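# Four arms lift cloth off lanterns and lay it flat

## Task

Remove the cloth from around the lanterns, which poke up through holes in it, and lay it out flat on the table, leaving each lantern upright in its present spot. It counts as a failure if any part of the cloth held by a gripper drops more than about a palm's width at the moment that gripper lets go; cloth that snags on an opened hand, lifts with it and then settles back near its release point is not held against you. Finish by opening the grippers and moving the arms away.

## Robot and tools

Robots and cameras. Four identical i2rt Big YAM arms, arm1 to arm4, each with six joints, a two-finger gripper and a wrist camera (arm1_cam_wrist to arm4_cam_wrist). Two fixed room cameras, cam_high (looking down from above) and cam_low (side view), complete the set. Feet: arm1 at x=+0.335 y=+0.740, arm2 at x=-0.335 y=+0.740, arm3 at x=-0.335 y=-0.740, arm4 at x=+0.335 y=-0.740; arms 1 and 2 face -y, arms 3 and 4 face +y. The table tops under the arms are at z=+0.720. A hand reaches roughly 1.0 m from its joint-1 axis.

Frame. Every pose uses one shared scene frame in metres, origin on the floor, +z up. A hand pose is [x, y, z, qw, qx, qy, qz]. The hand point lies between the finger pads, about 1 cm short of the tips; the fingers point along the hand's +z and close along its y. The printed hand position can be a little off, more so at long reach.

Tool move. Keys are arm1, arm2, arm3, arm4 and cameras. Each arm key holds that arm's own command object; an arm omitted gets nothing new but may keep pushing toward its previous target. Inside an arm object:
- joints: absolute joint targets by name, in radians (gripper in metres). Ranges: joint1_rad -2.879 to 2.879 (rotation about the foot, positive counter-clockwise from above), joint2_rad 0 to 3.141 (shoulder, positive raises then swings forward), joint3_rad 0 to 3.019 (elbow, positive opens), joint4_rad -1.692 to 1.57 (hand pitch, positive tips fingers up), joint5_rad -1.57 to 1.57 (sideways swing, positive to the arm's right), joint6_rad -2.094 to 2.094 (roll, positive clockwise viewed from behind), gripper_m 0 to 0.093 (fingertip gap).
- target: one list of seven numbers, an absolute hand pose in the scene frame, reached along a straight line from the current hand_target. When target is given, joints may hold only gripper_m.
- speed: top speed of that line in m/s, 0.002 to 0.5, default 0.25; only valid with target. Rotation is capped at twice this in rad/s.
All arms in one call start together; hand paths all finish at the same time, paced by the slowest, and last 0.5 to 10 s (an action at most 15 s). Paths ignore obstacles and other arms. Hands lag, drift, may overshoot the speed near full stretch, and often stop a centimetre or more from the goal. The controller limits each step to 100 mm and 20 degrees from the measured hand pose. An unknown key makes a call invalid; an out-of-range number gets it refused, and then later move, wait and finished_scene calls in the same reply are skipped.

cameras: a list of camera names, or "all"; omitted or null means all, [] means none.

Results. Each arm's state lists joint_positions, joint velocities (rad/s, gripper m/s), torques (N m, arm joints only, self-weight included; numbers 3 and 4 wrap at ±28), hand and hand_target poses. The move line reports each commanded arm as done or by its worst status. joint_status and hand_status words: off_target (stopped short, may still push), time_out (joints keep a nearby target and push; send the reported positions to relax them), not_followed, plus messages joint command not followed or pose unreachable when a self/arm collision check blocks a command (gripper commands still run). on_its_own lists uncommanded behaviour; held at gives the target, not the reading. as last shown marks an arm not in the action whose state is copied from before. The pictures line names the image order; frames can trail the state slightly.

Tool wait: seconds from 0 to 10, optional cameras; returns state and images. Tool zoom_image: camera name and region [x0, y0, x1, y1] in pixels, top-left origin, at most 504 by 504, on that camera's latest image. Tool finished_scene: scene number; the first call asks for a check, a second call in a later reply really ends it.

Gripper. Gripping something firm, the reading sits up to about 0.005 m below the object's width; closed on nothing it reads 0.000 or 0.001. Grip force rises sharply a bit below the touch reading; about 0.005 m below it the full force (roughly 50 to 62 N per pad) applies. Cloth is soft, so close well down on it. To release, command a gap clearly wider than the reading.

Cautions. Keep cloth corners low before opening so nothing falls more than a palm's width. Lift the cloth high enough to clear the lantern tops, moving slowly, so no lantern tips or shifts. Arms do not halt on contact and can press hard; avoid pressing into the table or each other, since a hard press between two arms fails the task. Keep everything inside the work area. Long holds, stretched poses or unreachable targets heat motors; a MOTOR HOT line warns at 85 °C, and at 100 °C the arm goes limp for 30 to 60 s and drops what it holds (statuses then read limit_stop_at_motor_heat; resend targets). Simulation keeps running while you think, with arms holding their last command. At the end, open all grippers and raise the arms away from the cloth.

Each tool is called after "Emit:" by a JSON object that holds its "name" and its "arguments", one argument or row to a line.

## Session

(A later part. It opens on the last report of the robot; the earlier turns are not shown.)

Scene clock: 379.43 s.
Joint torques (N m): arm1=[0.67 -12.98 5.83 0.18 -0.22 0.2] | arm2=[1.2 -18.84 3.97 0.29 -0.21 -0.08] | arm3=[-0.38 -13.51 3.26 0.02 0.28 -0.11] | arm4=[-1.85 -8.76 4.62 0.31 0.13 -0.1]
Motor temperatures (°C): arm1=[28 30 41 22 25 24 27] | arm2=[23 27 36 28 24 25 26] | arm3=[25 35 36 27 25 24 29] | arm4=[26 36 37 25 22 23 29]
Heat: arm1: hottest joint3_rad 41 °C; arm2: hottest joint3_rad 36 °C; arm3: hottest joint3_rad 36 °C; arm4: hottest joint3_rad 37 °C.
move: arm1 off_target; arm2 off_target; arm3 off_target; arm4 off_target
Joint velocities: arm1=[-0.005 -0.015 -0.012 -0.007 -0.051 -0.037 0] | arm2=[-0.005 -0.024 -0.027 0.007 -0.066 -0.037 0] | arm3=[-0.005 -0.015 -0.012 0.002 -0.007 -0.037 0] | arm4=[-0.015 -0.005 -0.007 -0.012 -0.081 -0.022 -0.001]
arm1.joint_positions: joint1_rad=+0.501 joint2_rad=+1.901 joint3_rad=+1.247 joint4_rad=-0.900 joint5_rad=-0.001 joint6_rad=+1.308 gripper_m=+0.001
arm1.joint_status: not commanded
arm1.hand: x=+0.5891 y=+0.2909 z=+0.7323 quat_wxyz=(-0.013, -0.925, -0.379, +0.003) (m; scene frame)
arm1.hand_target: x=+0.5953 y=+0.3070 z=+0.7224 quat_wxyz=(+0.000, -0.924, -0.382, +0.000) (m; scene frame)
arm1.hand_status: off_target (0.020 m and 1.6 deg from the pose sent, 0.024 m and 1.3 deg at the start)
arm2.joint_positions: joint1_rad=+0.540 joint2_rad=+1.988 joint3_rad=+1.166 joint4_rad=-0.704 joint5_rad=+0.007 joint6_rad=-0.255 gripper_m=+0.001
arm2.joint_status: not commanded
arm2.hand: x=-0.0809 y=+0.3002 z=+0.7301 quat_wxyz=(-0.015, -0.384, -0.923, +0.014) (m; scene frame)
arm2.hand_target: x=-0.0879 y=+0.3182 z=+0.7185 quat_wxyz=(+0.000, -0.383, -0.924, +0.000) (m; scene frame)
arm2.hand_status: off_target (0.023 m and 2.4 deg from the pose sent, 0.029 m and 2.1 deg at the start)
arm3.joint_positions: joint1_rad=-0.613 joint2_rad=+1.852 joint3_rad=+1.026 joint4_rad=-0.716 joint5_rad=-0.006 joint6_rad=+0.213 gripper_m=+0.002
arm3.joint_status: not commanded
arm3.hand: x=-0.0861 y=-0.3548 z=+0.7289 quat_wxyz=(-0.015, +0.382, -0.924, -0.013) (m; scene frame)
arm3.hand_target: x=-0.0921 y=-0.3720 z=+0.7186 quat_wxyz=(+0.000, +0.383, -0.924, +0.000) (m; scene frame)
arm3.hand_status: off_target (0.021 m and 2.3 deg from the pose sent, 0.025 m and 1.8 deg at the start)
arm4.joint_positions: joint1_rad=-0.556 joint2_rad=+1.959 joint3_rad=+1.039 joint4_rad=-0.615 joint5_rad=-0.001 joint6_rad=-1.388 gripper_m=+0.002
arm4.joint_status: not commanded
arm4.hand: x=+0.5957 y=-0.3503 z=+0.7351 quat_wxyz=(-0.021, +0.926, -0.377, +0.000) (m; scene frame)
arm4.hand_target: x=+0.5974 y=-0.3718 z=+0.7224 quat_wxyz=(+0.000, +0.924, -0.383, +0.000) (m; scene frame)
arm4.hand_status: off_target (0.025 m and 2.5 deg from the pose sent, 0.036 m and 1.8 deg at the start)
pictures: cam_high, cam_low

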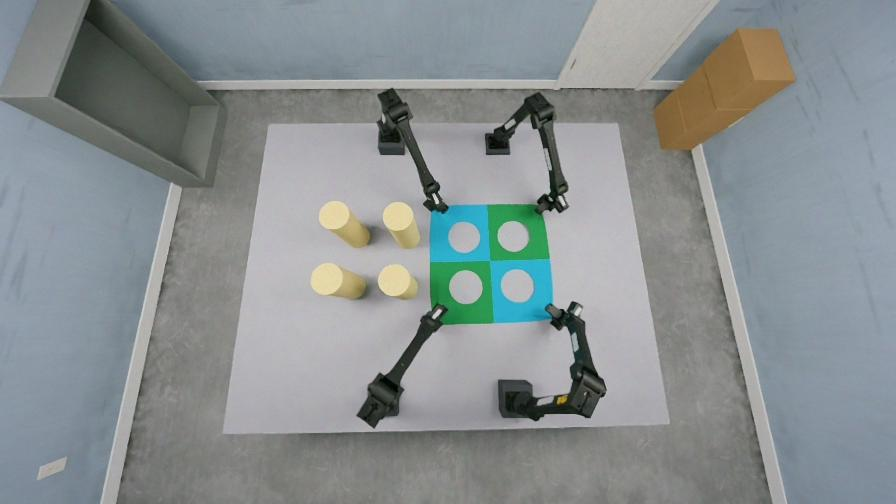

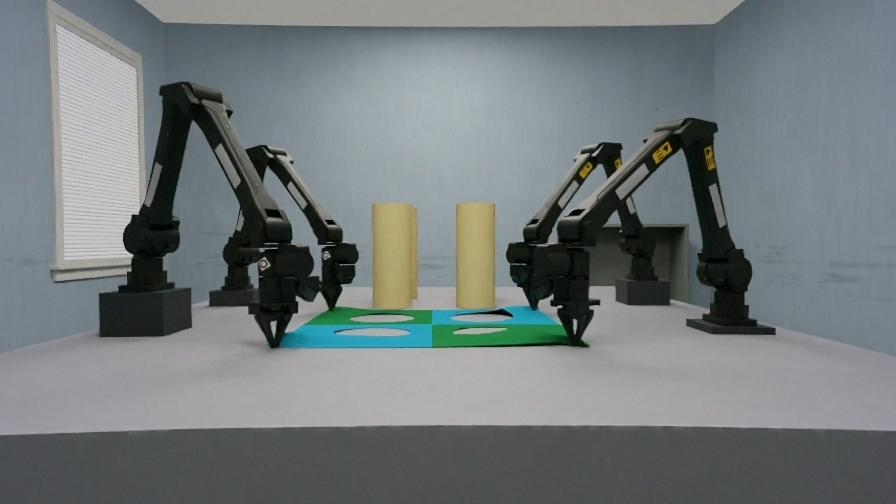

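Emit:
{"name": "move", "arguments": {
  "arm1": {"joints": {"gripper_m": 0.07}},
  "arm2": {"joints": {"gripper_m": 0.07}},
  "arm3": {"joints": {"gripper_m": 0.07}},
  "arm4": {"joints": {"gripper_m": 0.07}},
  "cameras": ["all"]
}}

Scene clock: 384.17 s.
Joint torques (N m): arm1=[-0.62 -13.22 5.96 0.06 -0.03 0.15] | arm2=[0.79 -18.26 4.81 0.23 -0.19 -0.07] | arm3=[-0.62 -12.92 3.74 -0.05 0.27 -0.11] | arm4=[-0.73 -8.64 4.67 0.27 0.01 -0.08]
Motor temperatures (°C): arm1=[28 31 40 22 25 24 27] | arm2=[23 27 35 28 24 25 26] | arm3=[25 35 35 26 25 24 29] | arm4=[26 36 37 25 22 23 29]
Heat: arm1: hottest joint3_rad 40 °C; arm2: hottest joint3_rad 35 °C; arm3: hottest joint2_rad 35 °C; arm4: hottest joint3_rad 37 °C.
move: arm1 done; arm2 done; arm3 done; arm4 done
Joint velocities: arm1=[0.005 -0.015 0.007 0.002 -0.037 0.051 0] | arm2=[-0.005 0.005 -0.002 -0.002 0.022 0.007 0] | arm3=[0.015 -0.005 -0.002 0.022 -0.037 0.022 0] | arm4=[0.005 0.005 -0.002 -0.017 -0.022 -0.007 0]
arm1.joint_positions: joint1_rad=+0.517 joint2_rad=+1.900 joint3_rad=+1.244 joint4_rad=-0.900 joint5_rad=-0.005 joint6_rad=+1.310 gripper_m=+0.070
arm1.joint_status: all done
arm1.hand: x=+0.5965 y=+0.2963 z=+0.7319 quat_wxyz=(-0.012, -0.922, -0.386, +0.001) (m; scene frame)
arm1.hand_target: x=+0.5954 y=+0.3071 z=+0.7223 quat_wxyz=(+0.000, -0.924, -0.382, +0.000) (m; scene frame)
arm1.hand_status: not commanded
arm2.joint_positions: joint1_rad=+0.542 joint2_rad=+1.984 joint3_rad=+1.155 joint4_rad=-0.704 joint5_rad=+0.007 joint6_rad=-0.255 gripper_m=+0.070
arm2.joint_status: all done
arm2.hand: x=-0.0822 y=+0.3049 z=+0.7291 quat_wxyz=(-0.013, -0.383, -0.923, +0.012) (m; scene frame)
arm2.hand_target: x=-0.0878 y=+0.3182 z=+0.7185 quat_wxyz=(+0.000, -0.383, -0.924, +0.000) (m; scene frame)
arm2.hand_status: not commanded
arm3.joint_positions: joint1_rad=-0.613 joint2_rad=+1.848 joint3_rad=+1.018 joint4_rad=-0.715 joint5_rad=-0.006 joint6_rad=+0.212 gripper_m=+0.070
arm3.joint_status: all done
arm3.hand: x=-0.0879 y=-0.3577 z=+0.7284 quat_wxyz=(-0.014, +0.382, -0.924, -0.012) (m; scene frame)
arm3.hand_target: x=-0.0921 y=-0.3720 z=+0.7186 quat_wxyz=(+0.000, +0.383, -0.924, +0.000) (m; scene frame)
arm3.hand_status: not commanded
arm4.joint_positions: joint1_rad=-0.569 joint2_rad=+1.957 joint3_rad=+1.039 joint4_rad=-0.614 joint5_rad=+0.002 joint6_rad=-1.389 gripper_m=+0.070
arm4.joint_status: all done
arm4.hand: x=+0.6016 y=-0.3538 z=+0.7359 quat_wxyz=(-0.022, +0.924, -0.383, +0.002) (m; scene frame)
arm4.hand_target: x=+0.5975 y=-0.3716 z=+0.7224 quat_wxyz=(+0.000, +0.924, -0.383, +0.000) (m; scene frame)
arm4.hand_status: not commanded
pictures: arm1_cam_wrist, arm2_cam_wrist, arm3_cam_wrist, arm4_cam_wrist, cam_high, cam_low
camera_calibration:
arm1_cam_wrist: T_world_to_cam=[[-0.713122, 0.700316, -0.0318515, 0.242895], [0.573946, 0.609324, 0.547092, -0.91509], [0.402545, 0.371862, -0.836466, 0.392234], [0, 0, 0, 1]] pos_world=[0.540534, 0.241626, 0.836465]
arm2_cam_wrist: T_world_to_cam=[[-0.711946, -0.702202, 0.00674528, 0.153892], [-0.577732, 0.591155, 0.562817, -0.633896], [-0.399198, 0.396798, -0.826554, 0.570604], [0, 0, 0, 1]] pos_world=[-0.0288749, 0.256379, 0.827365]
arm3_cam_wrist: T_world_to_cam=[[0.708022, -0.706032, -0.0149891, -0.178721], [-0.582722, -0.596091, 0.552368, -0.660266], [-0.398924, -0.382354, -0.833466, 0.560296], [0, 0, 0, 1]] pos_world=[-0.034698, -0.30553, 0.829018]
arm4_cam_wrist: T_world_to_cam=[[0.701991, 0.710911, 0.0425849, -0.203041], [0.561569, -0.589314, 0.580818, -0.970048], [0.438006, -0.383815, -0.812919, 0.319551], [0, 0, 0, 1]] pos_world=[0.547317, -0.30467, 0.831837]

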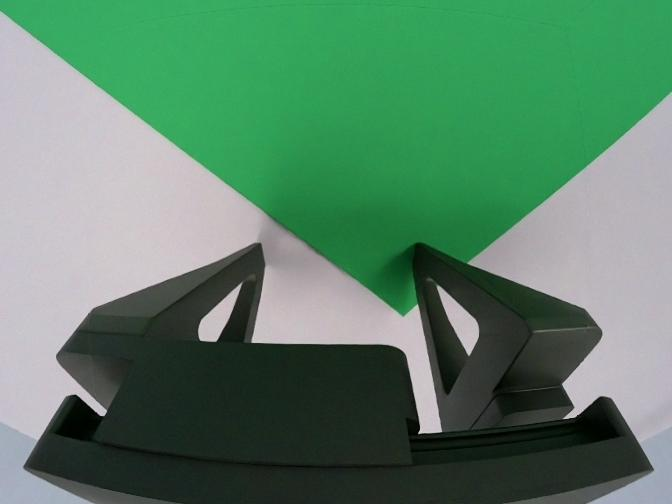

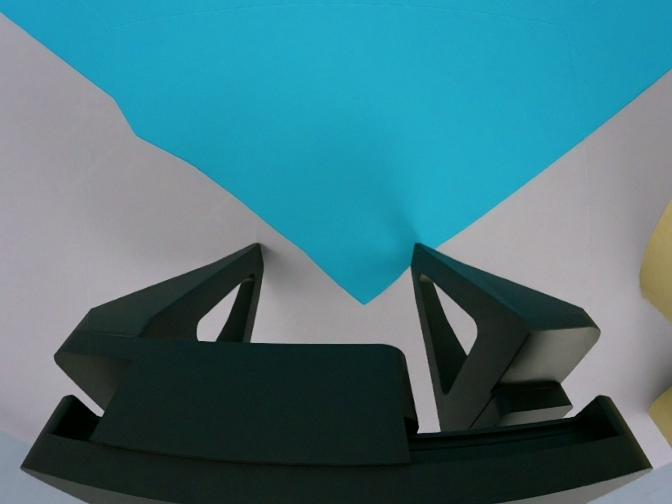

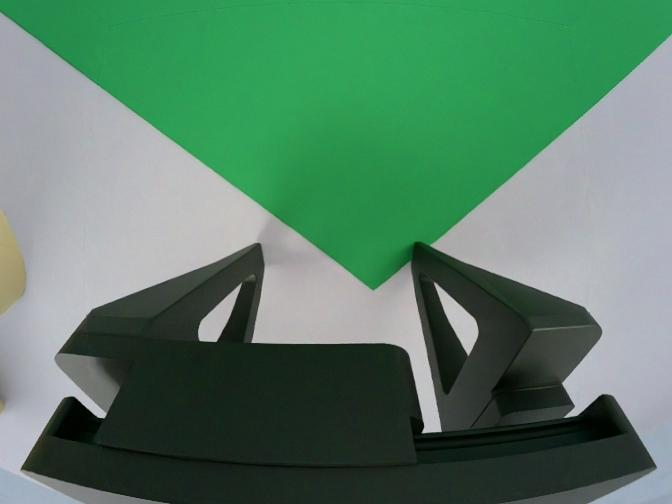

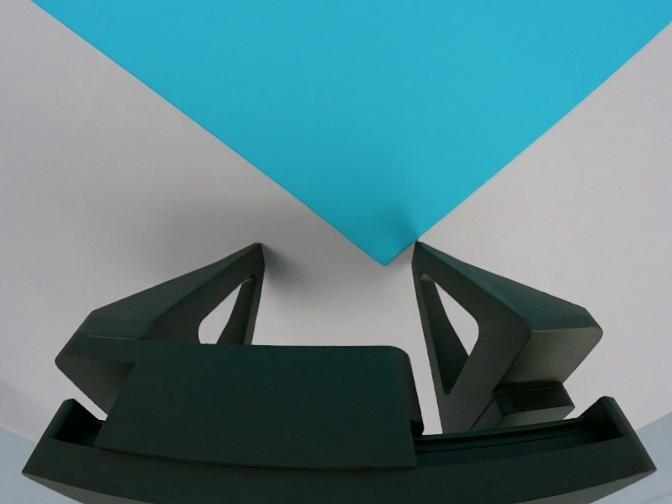

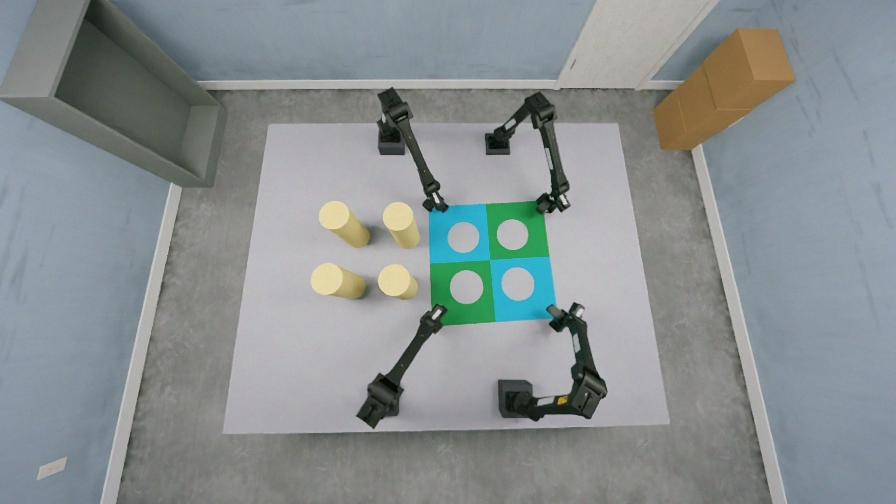

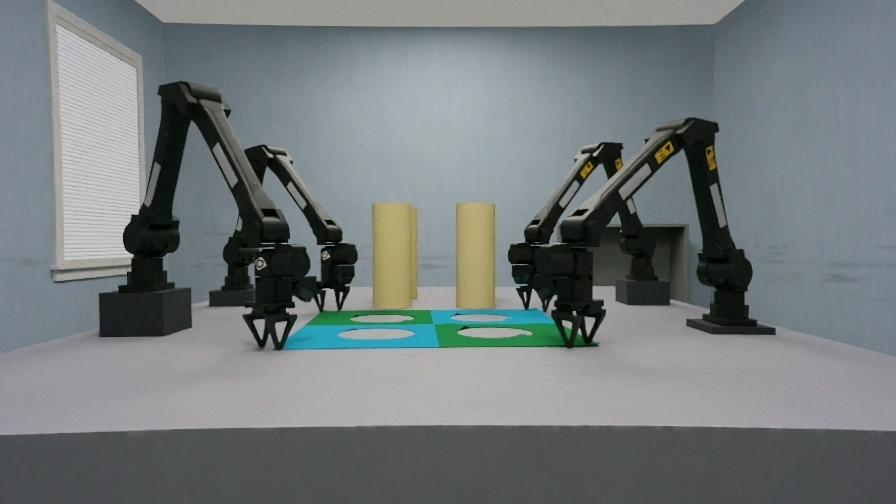

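Emit:
{"name": "move", "arguments": {
  "arm1": {"target": [0.605, 0.40, 0.95, 0, 0.9239, 0.3827, 0], "speed": 0.15},
  "arm2": {"target": [-0.14, 0.41, 0.95, 0, 0.3827, 0.9239, 0], "speed": 0.15},
  "arm3": {"target": [-0.14, -0.45, 0.95, 0, 0.3827, -0.9239, 0], "speed": 0.15},
  "arm4": {"target": [0.615, -0.45, 0.95, 0, 0.9239, -0.3827, 0], "speed": 0.15},
  "cameras": ["cam_high", "cam_low"]
}}

Emit:
{"name": "zoom_image", "arguments": {
  "camera": "cam_low",
  "region": [260, 290, 620, 370]
}}

Emit:
{"name": "zoom_image", "arguments": {
  "camera": "cam_high",
  "region": [400, 180, 580, 340]
}}

Scene clock: 395.73 s.
Joint torques (N m): arm1=[-1.14 -9.88 13.5 -0.5 0.11 0.19] | arm2=[1.61 -12.16 10.13 -0.14 -0.18 0.02] | arm3=[-0.56 -8.64 10.37 -0.51 0.23 -0.14] | arm4=[-0.62 -5.83 12.93 -0.08 -0.05 -0.08]
Motor temperatures (°C): arm1=[28 31 39 22 25 24 26] | arm2=[23 27 34 28 24 25 25] | arm3=[25 34 34 26 24 24 29] | arm4=[26 36 36 25 22 23 28]
Heat: arm1: hottest joint3_rad 39 °C; arm2: hottest joint3_rad 34 °C; arm3: hottest joint2_rad 34 °C; arm4: hottest joint2_rad 36 °C.
move: arm1 off_target; arm2 done; arm3 off_target; arm4 off_target
Joint velocities: arm1=[0.005 0.015 -0.012 0.007 0.022 0.037 0] | arm2=[0.005 0.015 -0.002 -0.007 -0.022 0.022 0] | arm3=[0.005 -0.015 0.002 0.002 0.007 0.051 0] | arm4=[-0.015 0.005 -0.012 -0.022 0.081 0.007 0]
arm1.joint_positions: joint1_rad=+0.641 joint2_rad=+1.500 joint3_rad=+1.290 joint4_rad=-1.418 joint5_rad=-0.011 joint6_rad=+1.432 gripper_m=+0.070
arm1.joint_status: not commanded
arm1.hand: x=+0.5945 y=+0.4086 z=+0.9304 quat_wxyz=(+0.024, -0.922, -0.387, +0.007) (m; scene frame)
arm1.hand_target: x=+0.6052 y=+0.3999 z=+0.9512 quat_wxyz=(+0.001, -0.924, -0.383, -0.001) (m; scene frame)
arm1.hand_status: off_target (0.024 m and 2.9 deg from the pose sent, 0.242 m and 1.5 deg at the start)
arm2.joint_positions: joint1_rad=+0.545 joint2_rad=+1.400 joint3_rad=+1.047 joint4_rad=-1.222 joint5_rad=+0.007 joint6_rad=-0.255 gripper_m=+0.070
arm2.joint_status: not commanded
arm2.hand: x=-0.1432 y=+0.4097 z=+0.9439 quat_wxyz=(+0.004, -0.382, -0.924, -0.001) (m; scene frame)
arm2.hand_target: x=-0.1374 y=+0.4087 z=+0.9506 quat_wxyz=(+0.000, -0.383, -0.924, +0.000) (m; scene frame)
arm2.hand_status: done (0.007 m and 0.5 deg from the pose sent, 0.251 m and 2.0 deg at the start)
arm3.joint_positions: joint1_rad=-0.625 joint2_rad=+1.314 joint3_rad=+0.995 joint4_rad=-1.308 joint5_rad=-0.003 joint6_rad=+0.204 gripper_m=+0.070
arm3.joint_status: not commanded
arm3.hand: x=-0.1480 y=-0.4579 z=+0.9273 quat_wxyz=(+0.020, +0.380, -0.925, +0.012) (m; scene frame)
arm3.hand_target: x=-0.1379 y=-0.4480 z=+0.9484 quat_wxyz=(+0.000, +0.382, -0.924, +0.000) (m; scene frame)
arm3.hand_status: off_target (0.025 m and 2.7 deg from the pose sent, 0.246 m and 2.1 deg at the start)
arm4.joint_positions: joint1_rad=-0.716 joint2_rad=+1.459 joint3_rad=+1.036 joint4_rad=-1.177 joint5_rad=+0.006 joint6_rad=-1.534 gripper_m=+0.070
arm4.joint_status: not commanded
arm4.hand: x=+0.6010 y=-0.4579 z=+0.9403 quat_wxyz=(+0.012, +0.924, -0.383, -0.005) (m; scene frame)
arm4.hand_target: x=+0.6142 y=-0.4520 z=+0.9515 quat_wxyz=(+0.000, +0.924, -0.383, +0.001) (m; scene frame)
arm4.hand_status: off_target (0.019 m and 1.5 deg from the pose sent, 0.235 m and 2.5 deg at the start)
pictures: cam_high, cam_low

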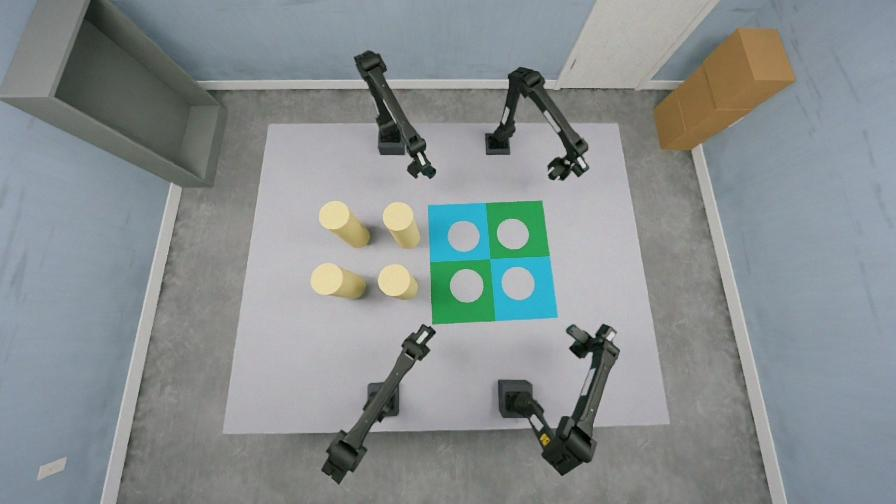

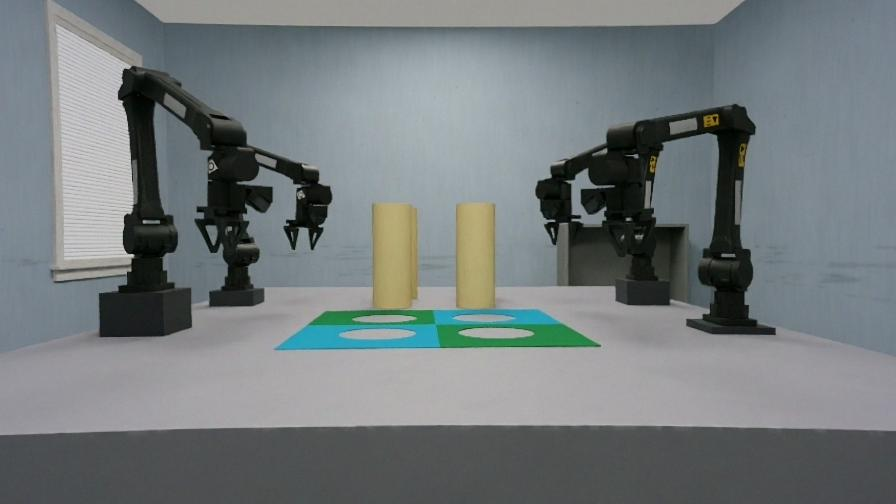

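Scaled by 1.400.

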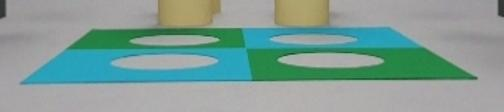

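Scaled by 2.800.

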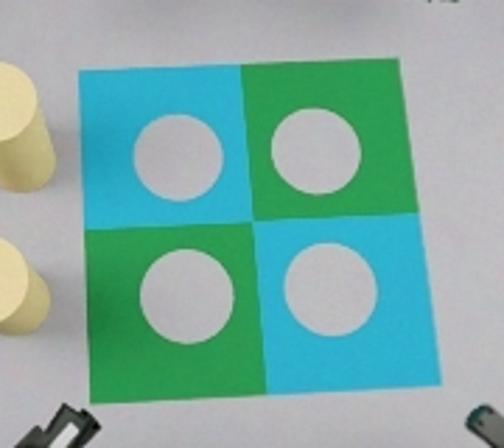

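Emit:
{"name": "finished_scene", "arguments": {
  "scene": 1
}}

This call ended nothing. Check each condition of the task against the scene as it is now, look again where you are not sure, and mend what is not met. Then call finished_scene again.

Emit:
{"name": "finished_scene", "arguments": {
  "scene": 1
}}

The scene is finished: the task was done.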